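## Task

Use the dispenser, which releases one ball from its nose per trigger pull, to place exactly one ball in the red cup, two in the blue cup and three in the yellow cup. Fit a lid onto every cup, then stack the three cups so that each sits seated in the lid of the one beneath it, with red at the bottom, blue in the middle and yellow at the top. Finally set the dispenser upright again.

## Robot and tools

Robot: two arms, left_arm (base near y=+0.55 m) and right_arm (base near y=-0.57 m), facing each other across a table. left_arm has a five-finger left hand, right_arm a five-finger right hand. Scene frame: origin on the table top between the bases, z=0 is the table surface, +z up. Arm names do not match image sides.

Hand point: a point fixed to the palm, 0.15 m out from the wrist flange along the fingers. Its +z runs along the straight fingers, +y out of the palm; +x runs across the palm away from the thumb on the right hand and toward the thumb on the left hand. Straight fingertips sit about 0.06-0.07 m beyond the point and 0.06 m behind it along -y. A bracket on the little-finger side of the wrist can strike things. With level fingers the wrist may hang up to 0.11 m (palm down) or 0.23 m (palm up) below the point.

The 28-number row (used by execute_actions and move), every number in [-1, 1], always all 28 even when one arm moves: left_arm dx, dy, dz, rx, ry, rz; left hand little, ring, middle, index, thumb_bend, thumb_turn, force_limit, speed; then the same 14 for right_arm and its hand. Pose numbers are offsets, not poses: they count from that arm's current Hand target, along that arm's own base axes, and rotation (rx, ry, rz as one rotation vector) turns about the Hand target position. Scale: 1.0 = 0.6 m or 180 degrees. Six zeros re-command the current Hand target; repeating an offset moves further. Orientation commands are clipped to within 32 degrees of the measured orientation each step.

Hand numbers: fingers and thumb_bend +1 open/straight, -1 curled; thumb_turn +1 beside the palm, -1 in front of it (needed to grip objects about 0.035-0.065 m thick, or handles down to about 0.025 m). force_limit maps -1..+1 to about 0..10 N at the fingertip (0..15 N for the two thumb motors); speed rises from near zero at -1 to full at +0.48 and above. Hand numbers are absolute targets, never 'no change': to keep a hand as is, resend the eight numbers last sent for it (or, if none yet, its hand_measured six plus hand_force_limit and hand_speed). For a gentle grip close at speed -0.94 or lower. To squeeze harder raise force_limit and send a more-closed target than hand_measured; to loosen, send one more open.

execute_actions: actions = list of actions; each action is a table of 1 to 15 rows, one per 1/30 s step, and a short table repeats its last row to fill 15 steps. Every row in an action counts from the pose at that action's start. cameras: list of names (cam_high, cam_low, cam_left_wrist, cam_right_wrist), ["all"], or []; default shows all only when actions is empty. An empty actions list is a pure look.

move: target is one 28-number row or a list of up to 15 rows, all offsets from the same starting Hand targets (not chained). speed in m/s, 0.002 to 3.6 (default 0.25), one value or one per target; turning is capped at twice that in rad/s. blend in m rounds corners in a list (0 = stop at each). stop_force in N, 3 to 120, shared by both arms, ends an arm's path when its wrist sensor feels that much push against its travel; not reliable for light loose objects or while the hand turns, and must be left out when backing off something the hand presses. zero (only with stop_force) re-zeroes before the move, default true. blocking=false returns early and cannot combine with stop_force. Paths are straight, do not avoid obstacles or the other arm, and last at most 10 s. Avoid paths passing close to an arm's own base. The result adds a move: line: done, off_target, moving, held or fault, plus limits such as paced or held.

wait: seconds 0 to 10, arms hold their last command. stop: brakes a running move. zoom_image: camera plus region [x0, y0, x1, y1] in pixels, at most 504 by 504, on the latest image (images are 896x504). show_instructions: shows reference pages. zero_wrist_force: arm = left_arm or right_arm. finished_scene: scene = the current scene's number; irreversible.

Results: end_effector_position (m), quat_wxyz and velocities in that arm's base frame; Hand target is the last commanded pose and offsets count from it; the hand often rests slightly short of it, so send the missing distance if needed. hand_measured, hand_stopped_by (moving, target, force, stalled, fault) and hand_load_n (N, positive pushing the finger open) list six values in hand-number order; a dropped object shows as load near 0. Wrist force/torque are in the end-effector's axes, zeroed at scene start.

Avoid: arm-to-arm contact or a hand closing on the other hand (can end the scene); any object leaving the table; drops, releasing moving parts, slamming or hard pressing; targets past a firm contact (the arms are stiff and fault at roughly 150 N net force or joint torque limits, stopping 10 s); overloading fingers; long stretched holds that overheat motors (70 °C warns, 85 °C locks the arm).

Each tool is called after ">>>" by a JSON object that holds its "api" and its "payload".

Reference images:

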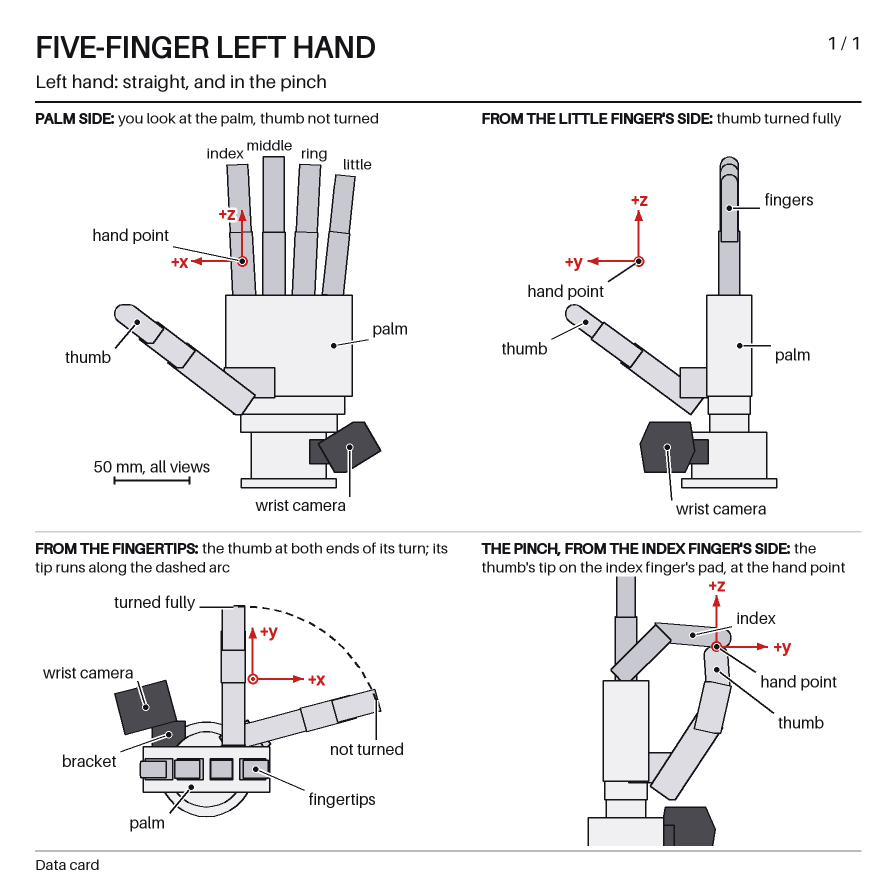

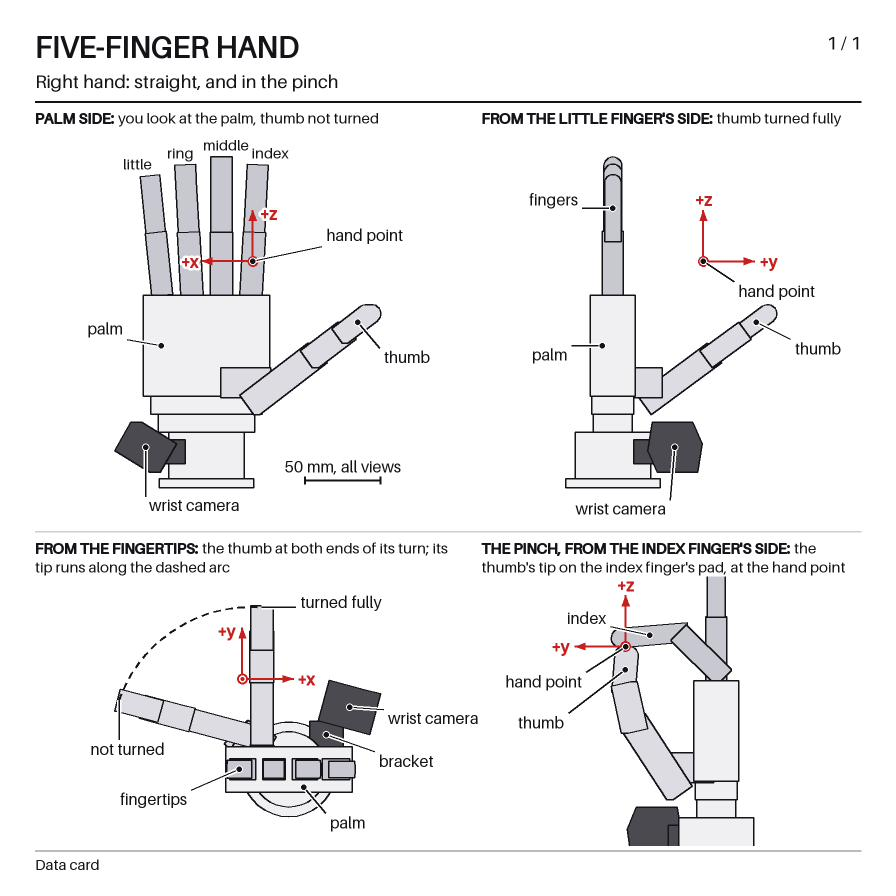

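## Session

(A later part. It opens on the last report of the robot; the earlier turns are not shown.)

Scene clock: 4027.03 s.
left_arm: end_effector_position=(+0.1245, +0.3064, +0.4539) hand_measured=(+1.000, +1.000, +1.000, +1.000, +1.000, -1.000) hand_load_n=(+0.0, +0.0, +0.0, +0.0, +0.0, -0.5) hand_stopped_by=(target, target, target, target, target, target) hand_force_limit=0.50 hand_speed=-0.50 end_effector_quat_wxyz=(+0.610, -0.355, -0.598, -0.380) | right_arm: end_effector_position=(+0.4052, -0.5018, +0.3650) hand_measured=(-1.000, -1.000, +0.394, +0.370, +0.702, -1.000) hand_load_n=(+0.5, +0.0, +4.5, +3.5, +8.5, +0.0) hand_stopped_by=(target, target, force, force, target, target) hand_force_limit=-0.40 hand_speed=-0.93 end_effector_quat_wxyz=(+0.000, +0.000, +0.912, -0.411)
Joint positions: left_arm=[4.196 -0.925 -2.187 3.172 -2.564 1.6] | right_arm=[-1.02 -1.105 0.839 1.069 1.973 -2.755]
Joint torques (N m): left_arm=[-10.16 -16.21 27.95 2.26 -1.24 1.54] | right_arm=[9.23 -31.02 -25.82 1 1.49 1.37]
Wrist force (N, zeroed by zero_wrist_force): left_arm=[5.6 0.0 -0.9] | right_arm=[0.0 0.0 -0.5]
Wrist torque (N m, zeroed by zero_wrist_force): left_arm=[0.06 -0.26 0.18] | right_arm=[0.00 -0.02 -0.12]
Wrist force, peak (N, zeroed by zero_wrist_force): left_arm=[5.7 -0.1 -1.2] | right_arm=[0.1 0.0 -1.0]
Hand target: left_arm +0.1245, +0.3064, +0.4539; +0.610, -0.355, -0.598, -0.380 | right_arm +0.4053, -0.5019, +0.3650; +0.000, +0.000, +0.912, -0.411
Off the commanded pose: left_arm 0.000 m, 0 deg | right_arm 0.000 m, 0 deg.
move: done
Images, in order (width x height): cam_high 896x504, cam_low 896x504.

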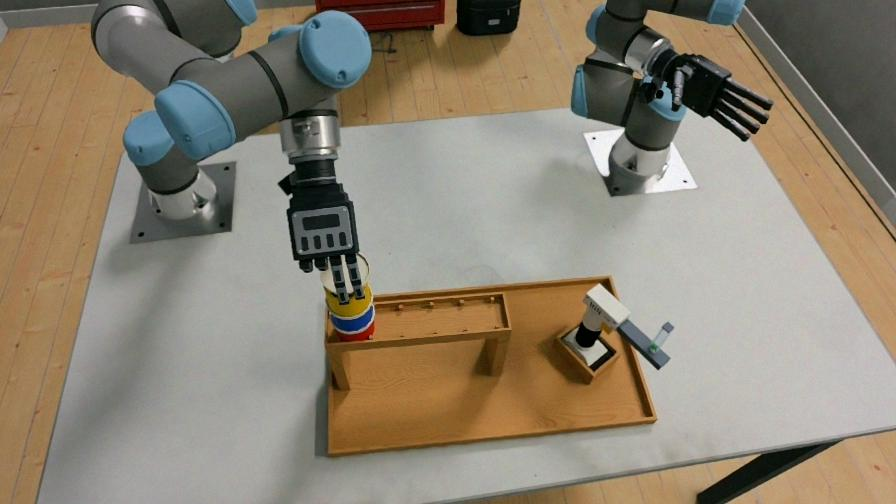

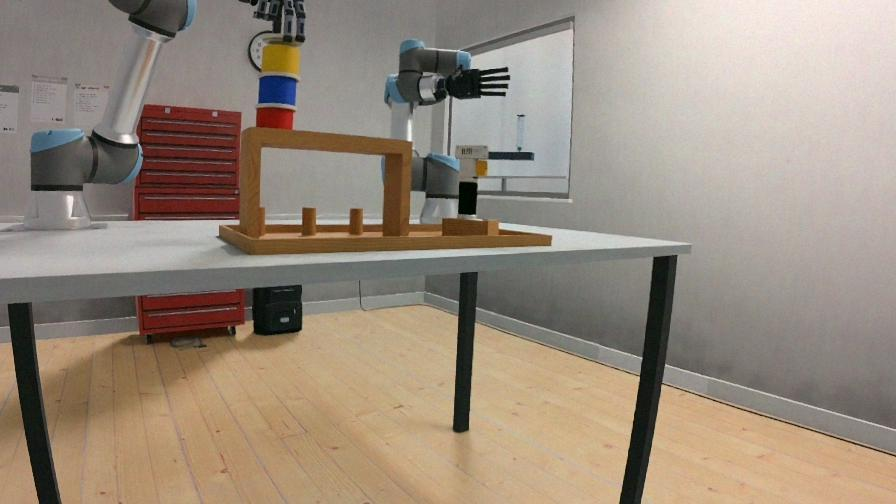

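>>> {"api": "move", "payload": {"target": [[0,0,0,0,0,0,1,1,1,1,1,-1,0.5,-0.5,-0.0017,0.0008,-0.0383,0,0,0,-1,-1,0.05,0.1,0.7,-1,-0.4,-0.93]], "speed": 0.01, "stop_force": 3, "cameras": ["cam_low", "cam_high"]}}

>>> {"api": "zoom_image", "payload": {"camera": "cam_low", "region": [250, 20, 306, 64]}}

>>> {"api": "zoom_image", "payload": {"camera": "cam_high", "region": [310, 250, 390, 340]}}

Scene clock: 4048.43 s.
left_arm: end_effector_position=(+0.1245, +0.3064, +0.4539) hand_measured=(+1.000, +1.000, +1.000, +1.000, +1.000, -1.000) hand_load_n=(+0.0, +0.0, +0.0, +0.0, +0.0, +0.0) hand_stopped_by=(target, target, target, target, target, target) hand_force_limit=0.50 hand_speed=-0.50 end_effector_quat_wxyz=(+0.610, -0.355, -0.598, -0.380) | right_arm: end_effector_position=(+0.4047, -0.5016, +0.3524) hand_measured=(-1.000, -1.000, +0.394, +0.370, +0.702, -1.000) hand_load_n=(+0.0, +0.0, +5.0, +3.0, +9.0, +0.5) hand_stopped_by=(target, target, force, force, target, target) hand_force_limit=-0.40 hand_speed=-0.93 end_effector_quat_wxyz=(+0.000, +0.000, +0.912, -0.411)
Joint positions: left_arm=[4.196 -0.925 -2.187 3.172 -2.564 1.6] | right_arm=[-1.02 -1.116 0.889 1.03 1.973 -2.755]
Joint torques (N m): left_arm=[-10.12 -15.55 28.96 2.49 -1.13 1.5] | right_arm=[-3.74 -30.48 -27.39 0.54 -0.51 -0.89]
Wrist force (N, zeroed by zero_wrist_force): left_arm=[5.4 0.0 -1.1] | right_arm=[-0.1 -0.1 -0.8]
Wrist torque (N m, zeroed by zero_wrist_force): left_arm=[0.06 -0.25 0.18] | right_arm=[0.03 0.00 -0.05]
Wrist force, peak (N, zeroed by zero_wrist_force): left_arm=[5.8 0.1 -0.9] | right_arm=[0.5 -2.9 -3.0]
Hand target: left_arm +0.1245, +0.3064, +0.4539; +0.610, -0.355, -0.598, -0.380 | right_arm +0.4047, -0.5016, +0.3524; +0.000, +0.000, +0.912, -0.411 (not the last commanded pose)
Off the commanded pose: left_arm 0.000 m, 0 deg | right_arm 0.010 m, 0 deg.
move: contact (right_arm)
Images, in order (width x height): cam_high 896x504, cam_low 896x504.

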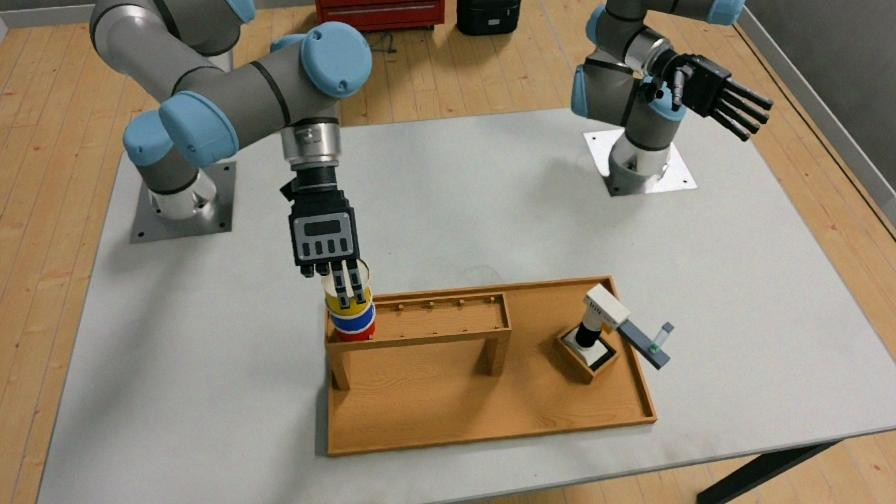

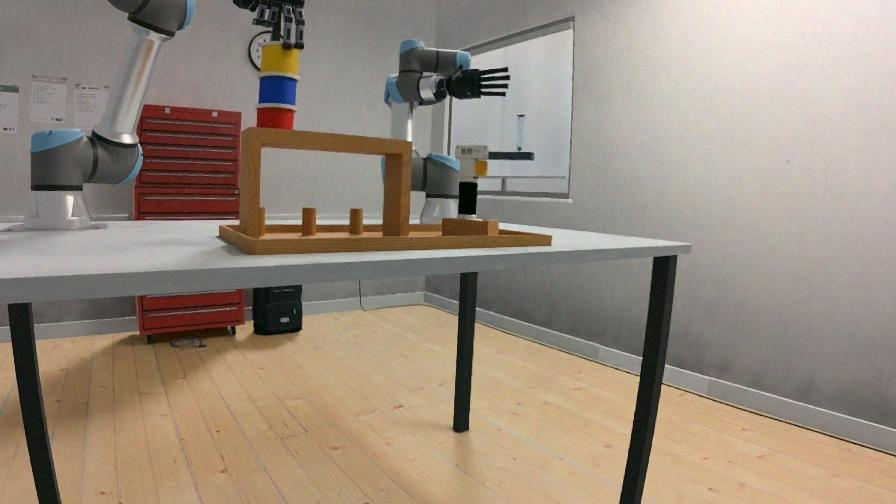

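Scaled by 9.000 from the camera's 896x504 image, which has a finer 1280x720 frame.

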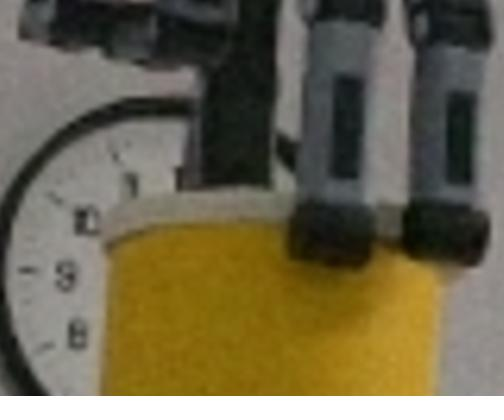

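Scaled by 5.600 from the camera's 896x504 image, which has a finer 1280x720 frame.

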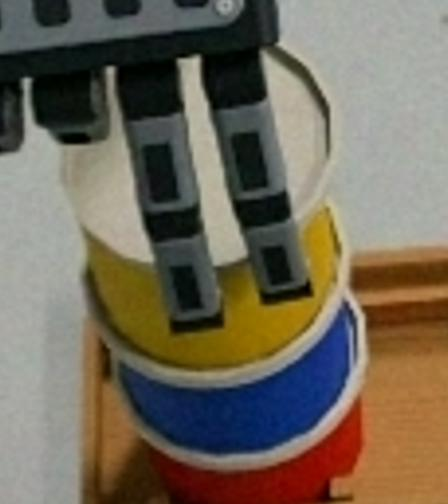

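>>> {"api": "move", "payload": {"target": [[0,0,0,0,0,0,1,1,1,1,1,-1,0.5,-0.5,0,0,0.06,0,0,0,-1,-1,0.05,0.1,0.7,-1,-0.4,-0.93]], "speed": 0.03, "cameras": ["cam_low", "cam_high"]}}

>>> {"api": "zoom_image", "payload": {"camera": "cam_low", "region": [240, 20, 320, 140]}}

>>> {"api": "zoom_image", "payload": {"camera": "cam_high", "region": [310, 250, 400, 360]}}

Scene clock: 4070.97 s.
left_arm: end_effector_position=(+0.1245, +0.3064, +0.4539) hand_measured=(+1.000, +1.000, +1.000, +1.000, +1.000, -1.000) hand_load_n=(+0.0, +0.0, +0.5, +0.0, +0.0, +0.0) hand_stopped_by=(target, target, target, target, target, target) hand_force_limit=0.50 hand_speed=-0.50 end_effector_quat_wxyz=(+0.610, -0.355, -0.598, -0.380) | right_arm: end_effector_position=(+0.4047, -0.5017, +0.3884) hand_measured=(-1.000, -1.000, +0.394, +0.370, +0.702, -1.000) hand_load_n=(+0.0, +0.0, +4.5, +3.5, +9.0, +0.0) hand_stopped_by=(target, target, force, force, target, target) hand_force_limit=-0.40 hand_speed=-0.93 end_effector_quat_wxyz=(+0.000, +0.000, +0.912, -0.411) end_effector_velocity=(+0.000, +0.000, -0.001) end_effector_angular_velocity=(-0.001, +0.000, +0.001)
Joint positions: left_arm=[4.196 -0.925 -2.187 3.172 -2.564 1.6] | right_arm=[-1.02 -1.083 0.744 1.143 1.973 -2.755]
Joint velocities: left_arm=[within noise] | right_arm=[0 -0.001 0.005 -0.005 0 -0.001]
Joint torques (N m): left_arm=[-9.86 -15.21 28.15 2.45 -1.17 1.52] | right_arm=[3.3 -45.34 -6.35 -0.9 -0.25 -0.92]
Wrist force (N, zeroed by zero_wrist_force): left_arm=[5.3 -0.1 -1.1] | right_arm=[0.1 0.1 -0.3]
Wrist torque (N m, zeroed by zero_wrist_force): left_arm=[0.05 -0.23 0.17] | right_arm=[0.00 -0.03 -0.04]
Wrist force, peak (N, zeroed by zero_wrist_force): left_arm=[5.8 0.2 -0.9] | right_arm=[-0.1 0.0 -0.9]
Hand target: left_arm +0.1245, +0.3064, +0.4539; +0.610, -0.355, -0.598, -0.380 | right_arm +0.4047, -0.5016, +0.3884; +0.000, +0.000, +0.912, -0.411
Off the commanded pose: left_arm 0.000 m, 0 deg | right_arm 0.000 m, 0 deg.
move: done
Images, in order (width x height): cam_high 896x504, cam_low 896x504.

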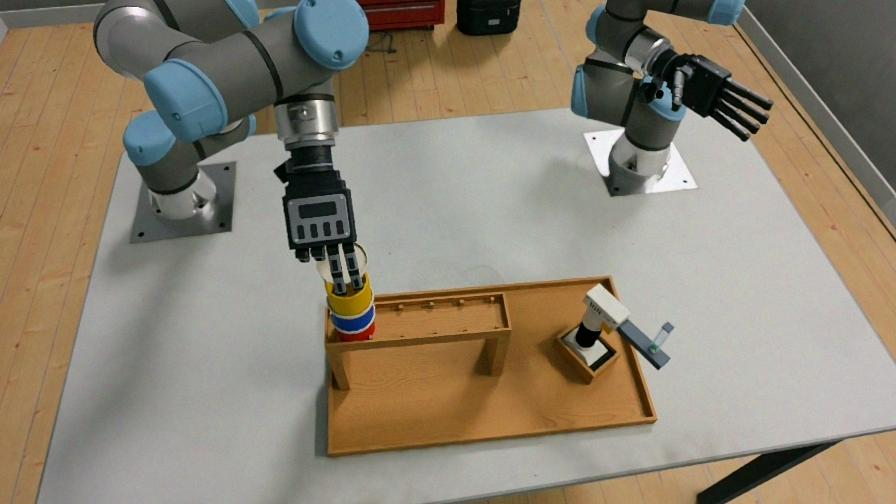

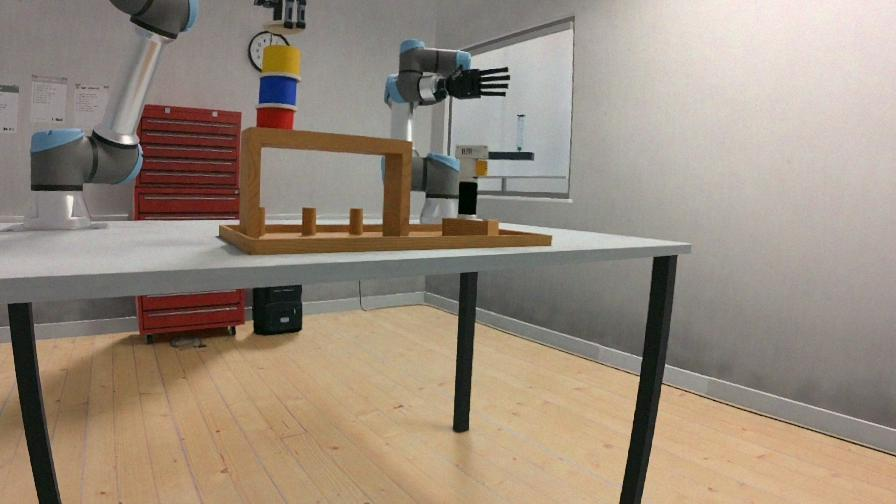

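Scaled by 4.200 from the camera's 896x504 image, which has a finer 1280x720 frame.

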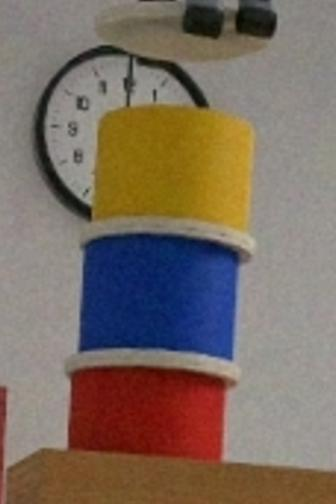

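Scaled by 4.582 from the camera's 896x504 image, which has a finer 1280x720 frame.

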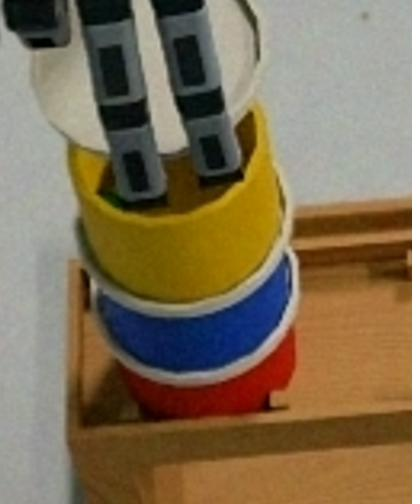

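>>> {"api": "move", "payload": {"target": [[0,0,0,0,0,0,1,1,1,1,1,-1,0.5,-0.5,0,0,0.0833,0,0,0,-1,-1,0.05,0.1,0.7,-1,-0.4,-0.93]], "speed": 0.08, "cameras": ["cam_low", "cam_high", "cam_right_wrist"]}}

>>> {"api": "zoom_image", "payload": {"camera": "cam_low", "region": [250, 0, 320, 40]}}

Scene clock: 4106.83 s.
left_arm: end_effector_position=(+0.1245, +0.3064, +0.4539) hand_measured=(+1.000, +1.000, +1.000, +1.000, +1.000, -1.000) hand_load_n=(+0.0, +0.0, +0.0, +0.0, +0.0, +0.0) hand_stopped_by=(target, target, target, target, target, target) hand_force_limit=0.50 hand_speed=-0.50 end_effector_quat_wxyz=(+0.610, -0.355, -0.598, -0.380) | right_arm: end_effector_position=(+0.4047, -0.5017, +0.4383) hand_measured=(-1.000, -1.000, +0.394, +0.370, +0.702, -1.000) hand_load_n=(+0.0, +0.0, +4.5, +3.0, +9.0, +0.0) hand_stopped_by=(target, target, force, force, target, target) hand_force_limit=-0.40 hand_speed=-0.93 end_effector_quat_wxyz=(+0.000, +0.000, +0.912, -0.411)
Joint positions: left_arm=[4.196 -0.925 -2.187 3.172 -2.564 1.6] | right_arm=[-1.02 -0.995 0.462 1.337 1.973 -2.755]
Joint torques (N m): left_arm=[-9.5 -15.3 28.35 2.46 -1.24 1.57] | right_arm=[8.03 -47.7 -18.8 0.66 1.75 1.78]
Wrist force (N, zeroed by zero_wrist_force): left_arm=[5.6 -0.1 -1.0] | right_arm=[-0.2 0.3 0.0]
Wrist torque (N m, zeroed by zero_wrist_force): left_arm=[0.04 -0.27 0.19] | right_arm=[-0.01 0.03 -0.06]
Wrist force, peak (N, zeroed by zero_wrist_force): left_arm=[5.7 0.2 -1.1] | right_arm=[-0.5 0.3 -0.9]
Hand target: left_arm +0.1245, +0.3064, +0.4539; +0.610, -0.355, -0.598, -0.380 | right_arm +0.4047, -0.5016, +0.4384; +0.000, +0.000, +0.912, -0.411
Off the commanded pose: left_arm 0.000 m, 0 deg | right_arm 0.000 m, 0 deg.
move: done
Images, in order (width x height): cam_high 896x504, cam_low 896x504, cam_right_wrist 896x504.

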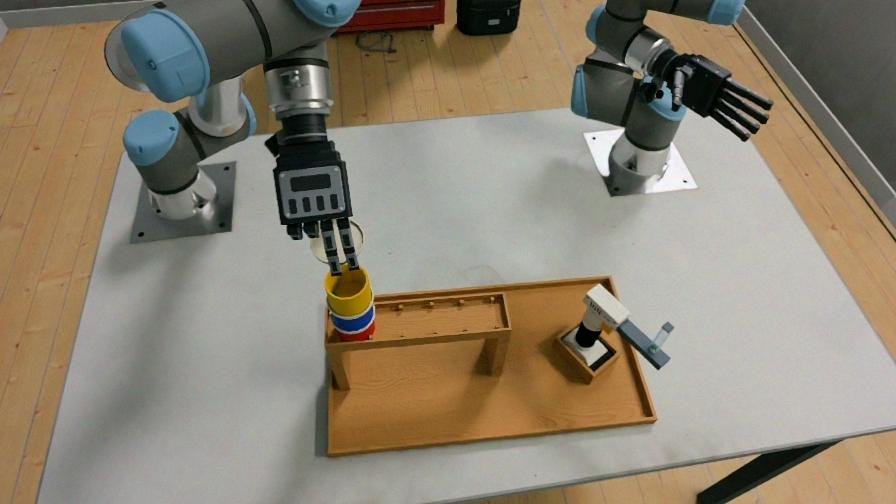

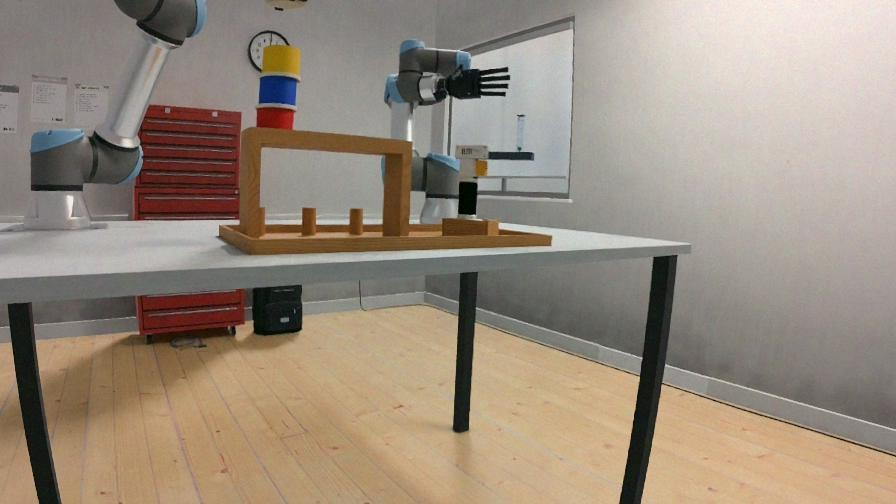

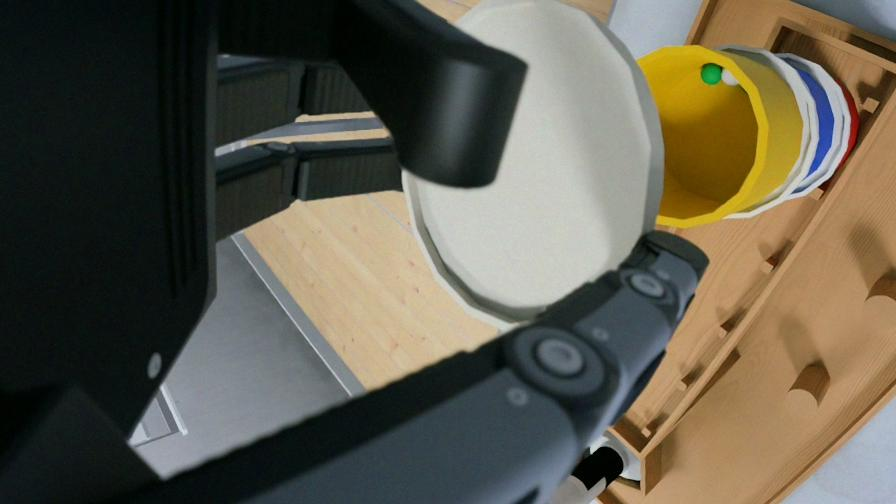

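Scaled by 7.200 from the camera's 896x504 image, which has a finer 1280x720 frame.

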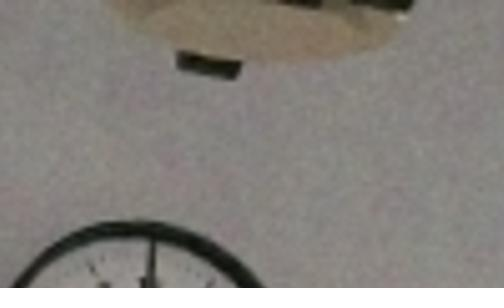

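>>> {"api": "move", "payload": {"target": [[0,0,0,0,0,0,1,1,1,1,1,-1,0.5,-0.5,0,0,-0.0667,-0.025,0,0,-1,-1,0.05,0.1,0.7,-1,-0.4,-0.93]], "speed": 0.06, "cameras": ["cam_low", "cam_high"]}}

>>> {"api": "zoom_image", "payload": {"camera": "cam_low", "region": [250, 0, 320, 50]}}

>>> {"api": "zoom_image", "payload": {"camera": "cam_high", "region": [305, 210, 385, 310]}}

Scene clock: 4142.33 s.
left_arm: end_effector_position=(+0.1245, +0.3064, +0.4539) hand_measured=(+1.000, +1.000, +1.000, +1.000, +1.000, -1.000) hand_load_n=(+0.0, +0.0, +0.0, +0.0, +0.0, -0.5) hand_stopped_by=(target, target, target, target, target, target) hand_force_limit=0.50 hand_speed=-0.50 end_effector_quat_wxyz=(+0.610, -0.355, -0.598, -0.380) | right_arm: end_effector_position=(+0.4047, -0.5016, +0.3985) hand_measured=(-1.000, -1.000, +0.394, +0.370, +0.702, -1.000) hand_load_n=(+0.0, +0.0, +5.0, +3.0, +8.5, +0.0) hand_stopped_by=(target, target, force, force, target, target) hand_force_limit=-0.40 hand_speed=-0.93 end_effector_quat_wxyz=(+0.000, +0.000, +0.895, -0.446)
Joint positions: left_arm=[4.196 -0.925 -2.187 3.172 -2.564 1.6] | right_arm=[-1.003 -1.133 0.811 1.05 2.014 -2.775]
Joint torques (N m): left_arm=[-10.16 -15.55 27.84 2.37 -1.24 1.53] | right_arm=[-6.57 -31.55 -11.28 -0.46 -0.91 1.92]
Wrist force (N, zeroed by zero_wrist_force): left_arm=[5.4 0.1 -0.9] | right_arm=[0.0 0.1 -0.5]
Wrist torque (N m, zeroed by zero_wrist_force): left_arm=[0.07 -0.24 0.17] | right_arm=[0.02 -0.04 0.04]
Wrist force, peak (N, zeroed by zero_wrist_force): left_arm=[5.8 0.1 -1.0] | right_arm=[-0.4 0.3 -1.1]
Hand target: left_arm +0.1245, +0.3064, +0.4539; +0.610, -0.355, -0.598, -0.380 | right_arm +0.4047, -0.5016, +0.3984; +0.000, +0.000, +0.895, -0.446
Off the commanded pose: left_arm 0.000 m, 0 deg | right_arm 0.000 m, 0 deg.
move: done
Images, in order (width x height): cam_high 896x504, cam_low 896x504.

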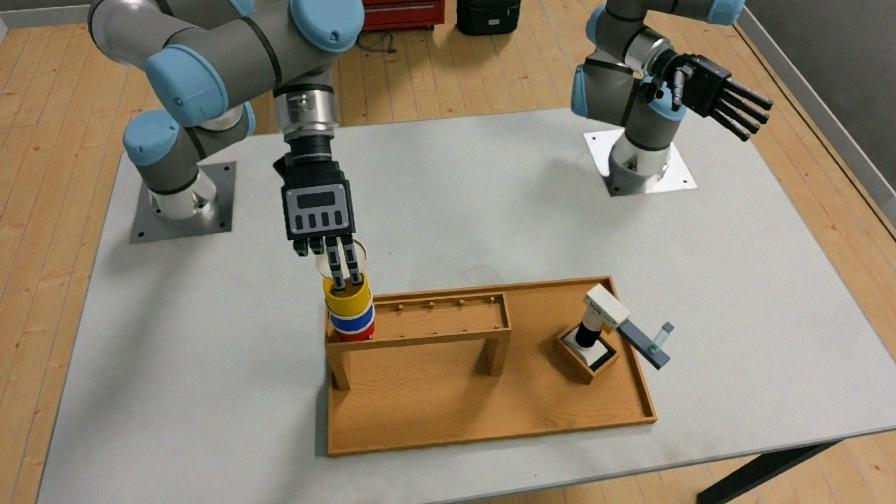

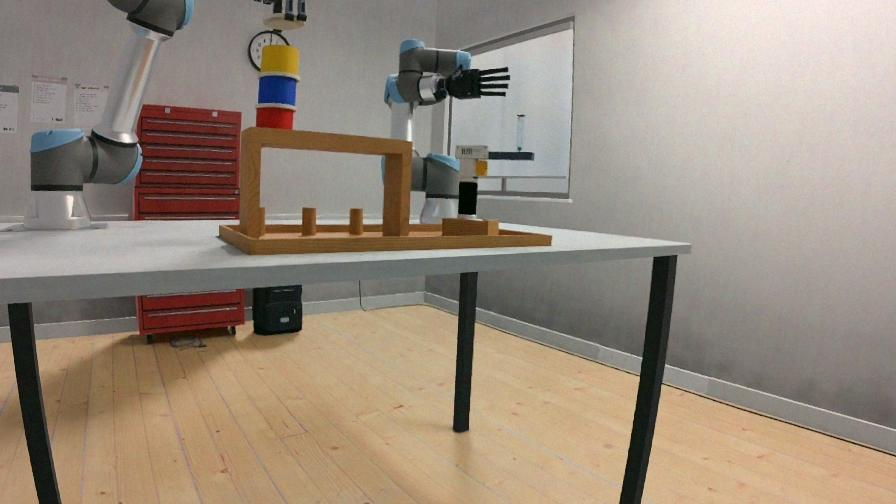

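Scaled by 7.200 from the camera's 896x504 image, which has a finer 1280x720 frame.

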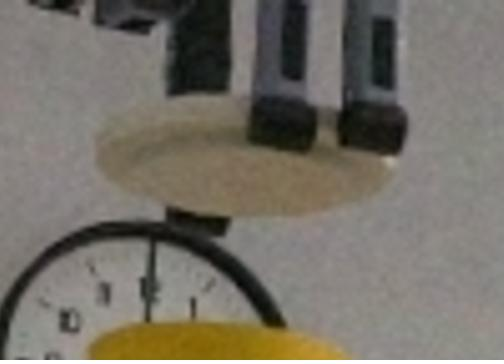

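Scaled by 5.040 from the camera's 896x504 image, which has a finer 1280x720 frame.

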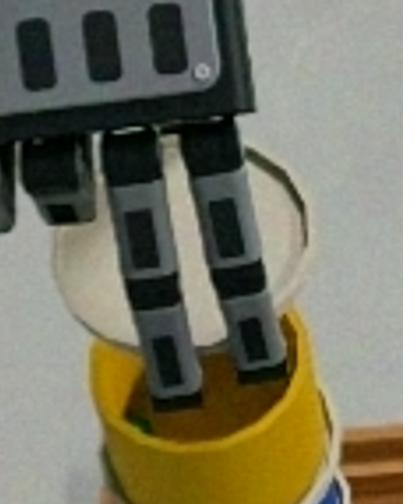

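>>> {"api": "execute_actions", "payload": {"actions": [], "cameras": ["cam_high","cam_low"]}}

>>> {"api": "zoom_image", "payload": {"camera": "cam_high", "region": [305, 210, 385, 310]}}

>>> {"api": "zoom_image", "payload": {"camera": "cam_low", "region": [250, 0, 320, 60]}}

Scene clock: 4181.07 s.
left_arm: end_effector_position=(+0.1245, +0.3064, +0.4539) hand_measured=(+1.000, +1.000, +1.000, +1.000, +1.000, -1.000) hand_load_n=(+0.0, +0.0, +0.0, +0.0, +0.0, -0.5) hand_stopped_by=(target, target, target, target, target, target) hand_force_limit=0.50 hand_speed=-0.50 end_effector_quat_wxyz=(+0.610, -0.355, -0.598, -0.380) | right_arm: end_effector_position=(+0.4047, -0.5016, +0.3984) hand_measured=(-1.000, -1.000, +0.394, +0.370, +0.702, -1.000) hand_load_n=(+0.0, +0.0, +4.5, +3.5, +9.0, +0.0) hand_stopped_by=(target, target, force, force, target, target) hand_force_limit=-0.40 hand_speed=-0.93 end_effector_quat_wxyz=(+0.000, +0.000, +0.895, -0.446)
Joint positions: left_arm=[4.196 -0.925 -2.187 3.172 -2.564 1.6] | right_arm=[-1.003 -1.133 0.812 1.05 2.014 -2.775]
Joint velocities: within noise
Joint torques (N m): left_arm=[-10.18 -15.72 27.84 2.51 -1.2 1.66] | right_arm=[-7.29 -31.25 -9.49 -0.51 -0.56 1.3]
Motor temperatures (°C): left_arm=[20 22 22 29 26 27] | right_arm=[23 26 25 33 31 28]
Wrist force (N, zeroed by zero_wrist_force): left_arm=[5.6 0.0 -1.0] | right_arm=[0.1 0.3 -0.5]
Wrist torque (N m, zeroed by zero_wrist_force): left_arm=[0.06 -0.27 0.19] | right_arm=[0.05 -0.05 0.03]
Wrist force, peak (N, zeroed by zero_wrist_force): left_arm=[5.8 0.0 -0.9] | right_arm=[0.0 0.4 -0.8]
Hand target: left_arm +0.1245, +0.3064, +0.4539; +0.610, -0.355, -0.598, -0.380 | right_arm +0.4047, -0.5016, +0.3984; +0.000, +0.000, +0.895, -0.446
Off the commanded pose: left_arm 0.000 m, 0 deg | right_arm 0.000 m, 0 deg.
Images, in order (width x height): cam_high 896x504, cam_low 896x504.

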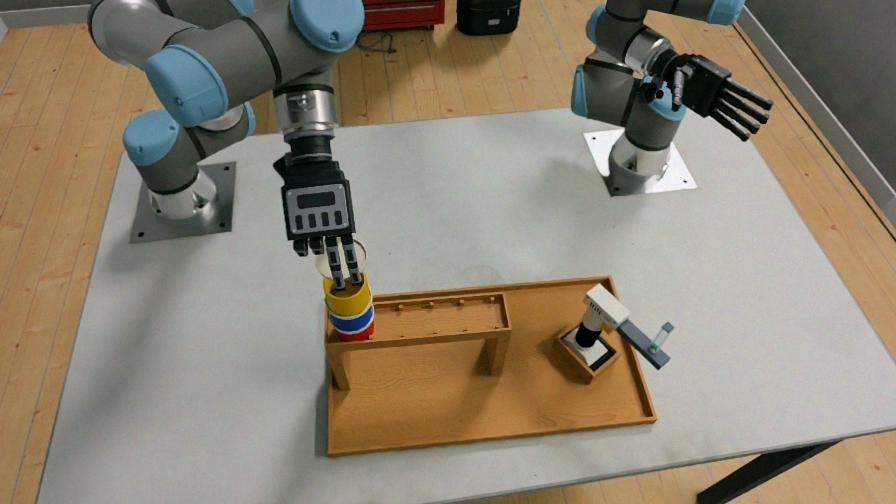

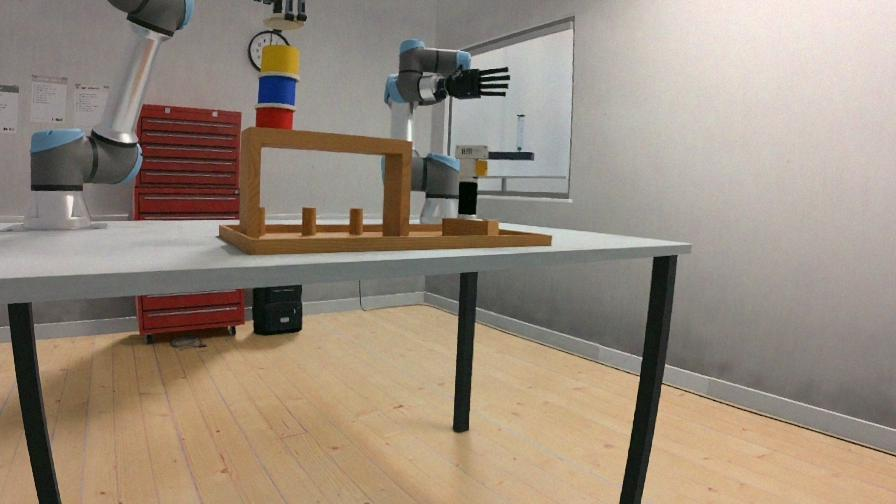

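Scaled by 5.040 from the camera's 896x504 image, which has a finer 1280x720 frame.

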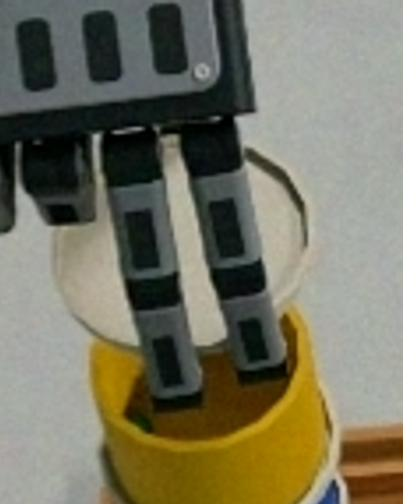

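Scaled by 7.200 from the camera's 896x504 image, which has a finer 1280x720 frame.

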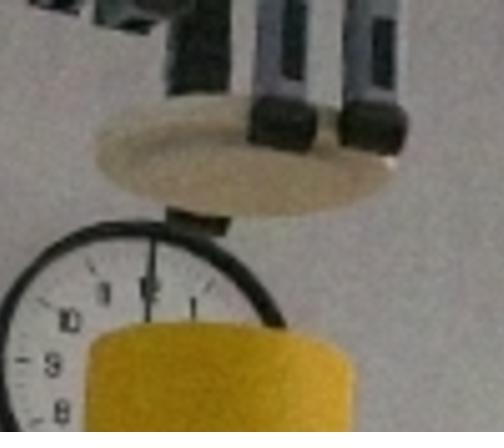

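>>> {"api": "zoom_image", "payload": {"camera": "cam_low", "region": [240, 0, 330, 65]}}

>>> {"api": "zoom_image", "payload": {"camera": "cam_low", "region": [240, 65, 330, 130]}}

Scaled by 5.600 from the camera's 896x504 image, which has a finer 1280x720 frame.

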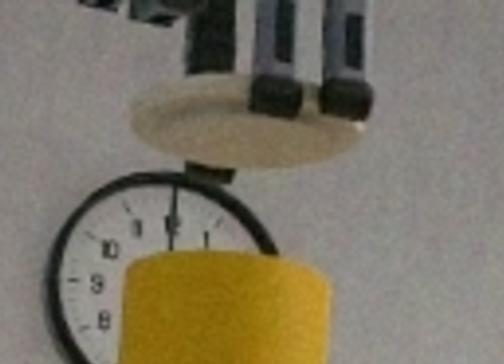

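Scaled by 5.600 from the camera's 896x504 image, which has a finer 1280x720 frame.

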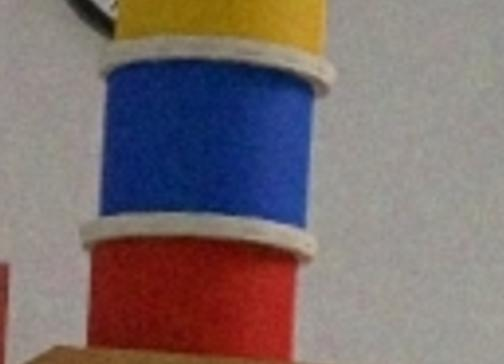

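>>> {"api": "move", "payload": {"target": [0,0,0,0,0,0,1,1,1,1,1,-1,0.5,-0.5,-0.0033,0,-0.069,0.014,0,0,-1,-1,0.05,0.1,0.7,-1,-0.4,-0.93], "speed": 0.03, "stop_force": 3, "cameras": ["cam_high","cam_low","cam_right_wrist"]}}

>>> {"api": "zoom_image", "payload": {"camera": "cam_high", "region": [305, 220, 385, 320]}}

>>> {"api": "zoom_image", "payload": {"camera": "cam_low", "region": [250, 10, 320, 70]}}

Scene clock: 4271.47 s.
left_arm: end_effector_position=(+0.1245, +0.3064, +0.4539) hand_measured=(+1.000, +1.000, +1.000, +1.000, +1.000, -1.000) hand_load_n=(+0.0, +0.0, +0.0, +0.0, +0.0, -0.5) hand_stopped_by=(target, target, target, target, target, target) hand_force_limit=0.50 hand_speed=-0.50 end_effector_quat_wxyz=(+0.610, -0.355, -0.598, -0.380) | right_arm: end_effector_position=(+0.4027, -0.5017, +0.3570) hand_measured=(-1.000, -1.000, +0.394, +0.370, +0.702, -1.000) hand_load_n=(+0.0, +0.0, +5.0, +3.0, +9.0, +0.5) hand_stopped_by=(target, target, force, force, target, target) hand_force_limit=-0.40 hand_speed=-0.93 end_effector_quat_wxyz=(+0.000, +0.000, +0.904, -0.427)
Joint positions: left_arm=[4.196 -0.925 -2.187 3.172 -2.564 1.6] | right_arm=[-1.016 -1.141 0.921 0.989 1.989 -2.766]
Joint torques (N m): left_arm=[-9.92 -16.18 27.92 2.42 -1.13 1.53] | right_arm=[9.35 -41.53 -27.77 2.18 1.68 -1.74]
Wrist force (N, zeroed by zero_wrist_force): left_arm=[5.3 0.0 -0.9] | right_arm=[0.0 0.1 -0.4]
Wrist torque (N m, zeroed by zero_wrist_force): left_arm=[0.04 -0.23 0.17] | right_arm=[0.03 -0.01 -0.14]
Wrist force, peak (N, zeroed by zero_wrist_force): left_arm=[5.8 0.0 -0.8] | right_arm=[0.1 0.3 -0.9]
Hand target: left_arm +0.1245, +0.3064, +0.4539; +0.610, -0.355, -0.598, -0.380 | right_arm +0.4027, -0.5016, +0.3570; +0.000, +0.000, +0.904, -0.427
Off the commanded pose: left_arm 0.000 m, 0 deg | right_arm 0.000 m, 0 deg.
move: done
Images, in order (width x height): cam_high 896x504, cam_low 896x504, cam_right_wrist 896x504.

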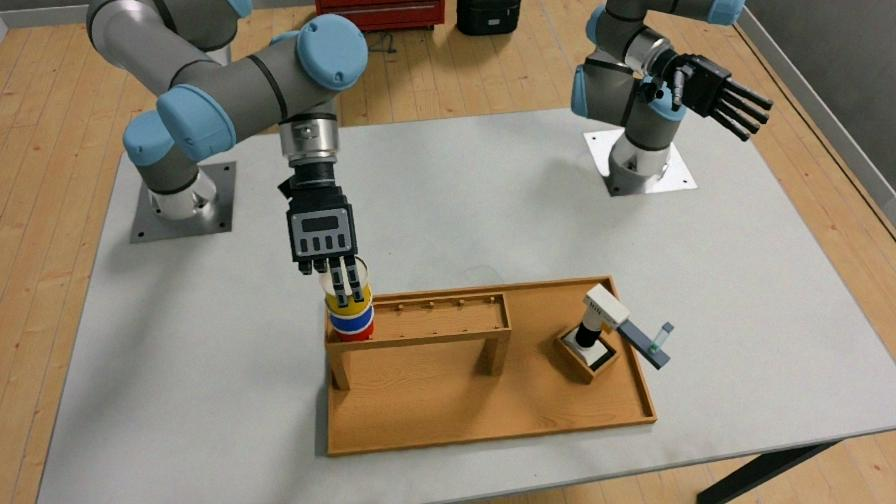

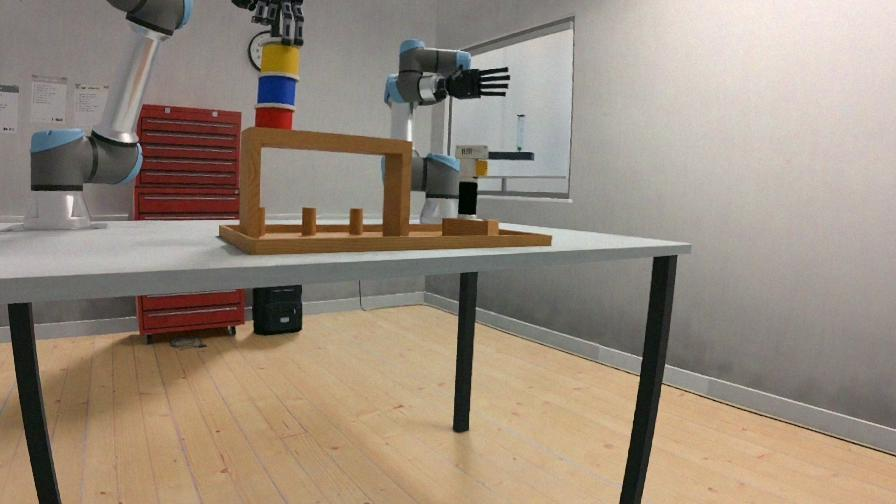

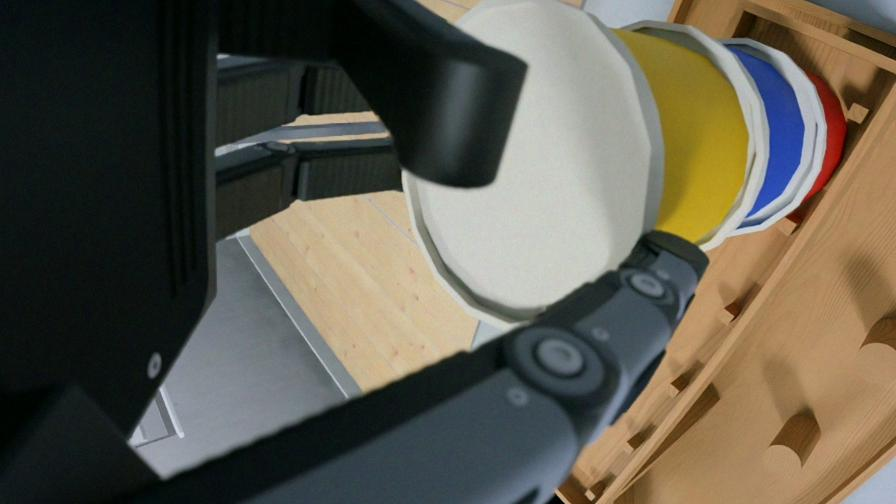

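Scaled by 5.040 from the camera's 896x504 image, which has a finer 1280x720 frame.

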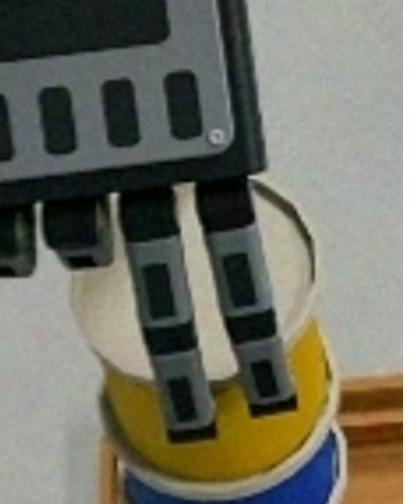

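Scaled by 7.200 from the camera's 896x504 image, which has a finer 1280x720 frame.

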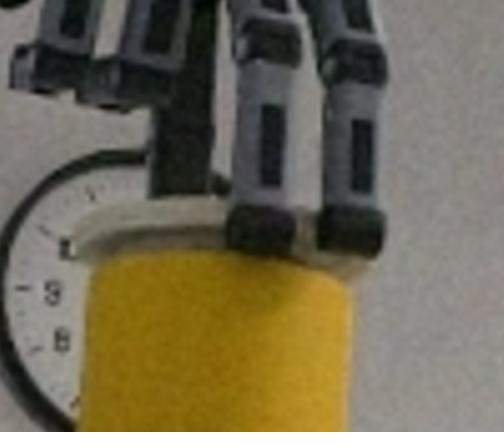

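>>> {"api": "move", "payload": {"target": [0,0,0,0,0,0,1,1,1,1,1,-1,0.5,-0.5,0,0,-0.025,0,0,0,-1,-1,0.05,0.1,0.7,-1,-0.4,-0.93], "speed": 0.01, "stop_force": 3, "cameras": ["cam_high","cam_low"]}}

>>> {"api": "zoom_image", "payload": {"camera": "cam_low", "region": [250, 10, 320, 70]}}

>>> {"api": "zoom_image", "payload": {"camera": "cam_high", "region": [305, 220, 385, 320]}}

Scene clock: 4295.90 s.
left_arm: end_effector_position=(+0.1245, +0.3064, +0.4539) hand_measured=(+1.000, +1.000, +1.000, +1.000, +1.000, -1.000) hand_load_n=(+0.0, +0.0, +0.0, +0.0, +0.0, +0.0) hand_stopped_by=(target, target, target, target, target, target) hand_force_limit=0.50 hand_speed=-0.50 end_effector_quat_wxyz=(+0.610, -0.355, -0.598, -0.380) | right_arm: end_effector_position=(+0.4027, -0.5016, +0.3513) hand_measured=(-1.000, -1.000, +0.394, +0.370, +0.702, -1.000) hand_load_n=(+0.0, +0.0, +4.5, +3.0, +8.5, +0.0) hand_stopped_by=(target, target, force, force, target, target) hand_force_limit=-0.40 hand_speed=-0.93 end_effector_quat_wxyz=(+0.000, +0.000, +0.904, -0.427)
Joint positions: left_arm=[4.196 -0.925 -2.187 3.172 -2.564 1.6] | right_arm=[-1.016 -1.144 0.941 0.973 1.989 -2.766]
Joint torques (N m): left_arm=[-9.79 -15.35 27.74 2.43 -1.17 1.68] | right_arm=[8.06 -30.36 -27.01 0.43 -0.27 -1.17]
Wrist force (N, zeroed by zero_wrist_force): left_arm=[5.3 0.2 -1.0] | right_arm=[0.0 0.2 -0.4]
Wrist torque (N m, zeroed by zero_wrist_force): left_arm=[0.09 -0.23 0.16] | right_arm=[0.04 -0.02 -0.14]
Wrist force, peak (N, zeroed by zero_wrist_force): left_arm=[5.8 0.1 -0.9] | right_arm=[0.2 -3.1 -1.9]
Hand target: left_arm +0.1245, +0.3064, +0.4539; +0.610, -0.355, -0.598, -0.380 | right_arm +0.4027, -0.5016, +0.3513; +0.000, +0.000, +0.904, -0.427 (not the last commanded pose)
Off the commanded pose: left_arm 0.000 m, 0 deg | right_arm 0.009 m, 0 deg.
move: contact (right_arm)
Images, in order (width x height): cam_high 896x504, cam_low 896x504.

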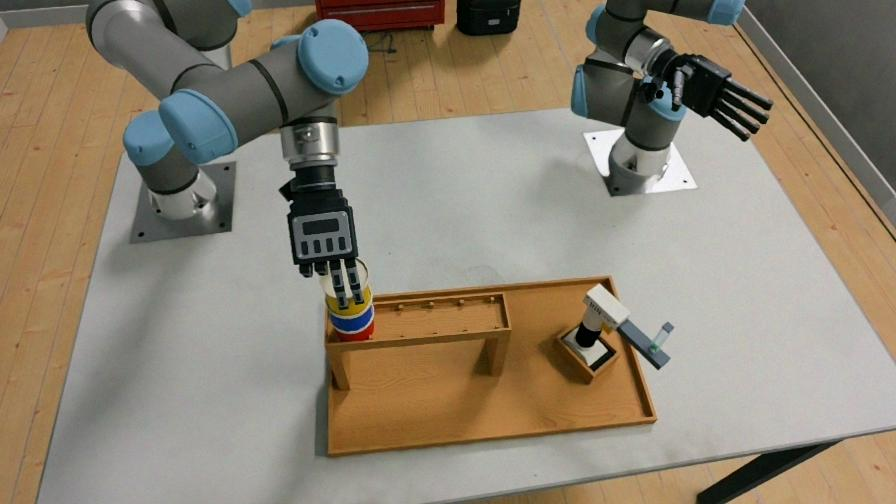

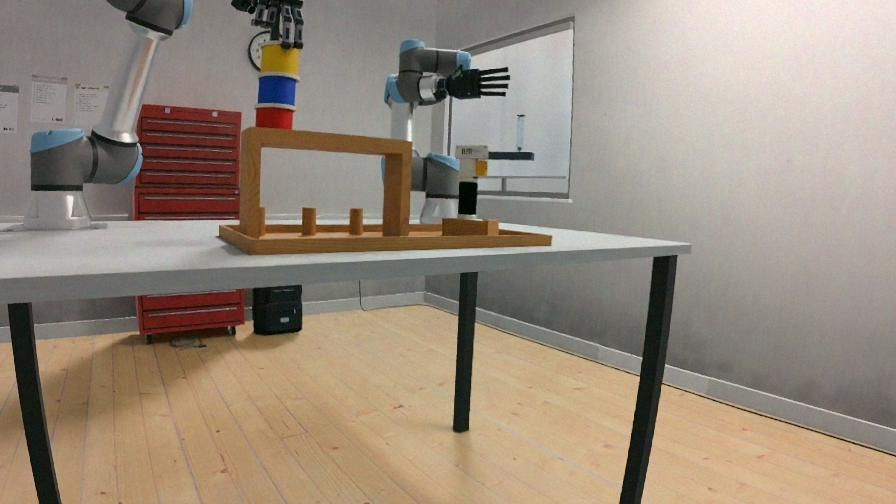

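Scaled by 7.200 from the camera's 896x504 image, which has a finer 1280x720 frame.

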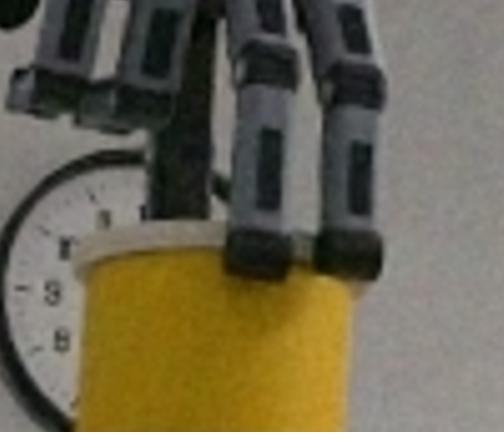

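Scaled by 5.040 from the camera's 896x504 image, which has a finer 1280x720 frame.

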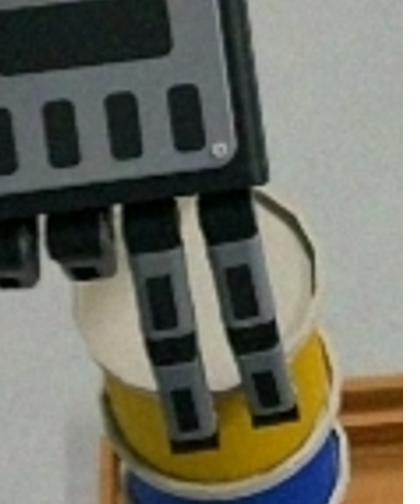

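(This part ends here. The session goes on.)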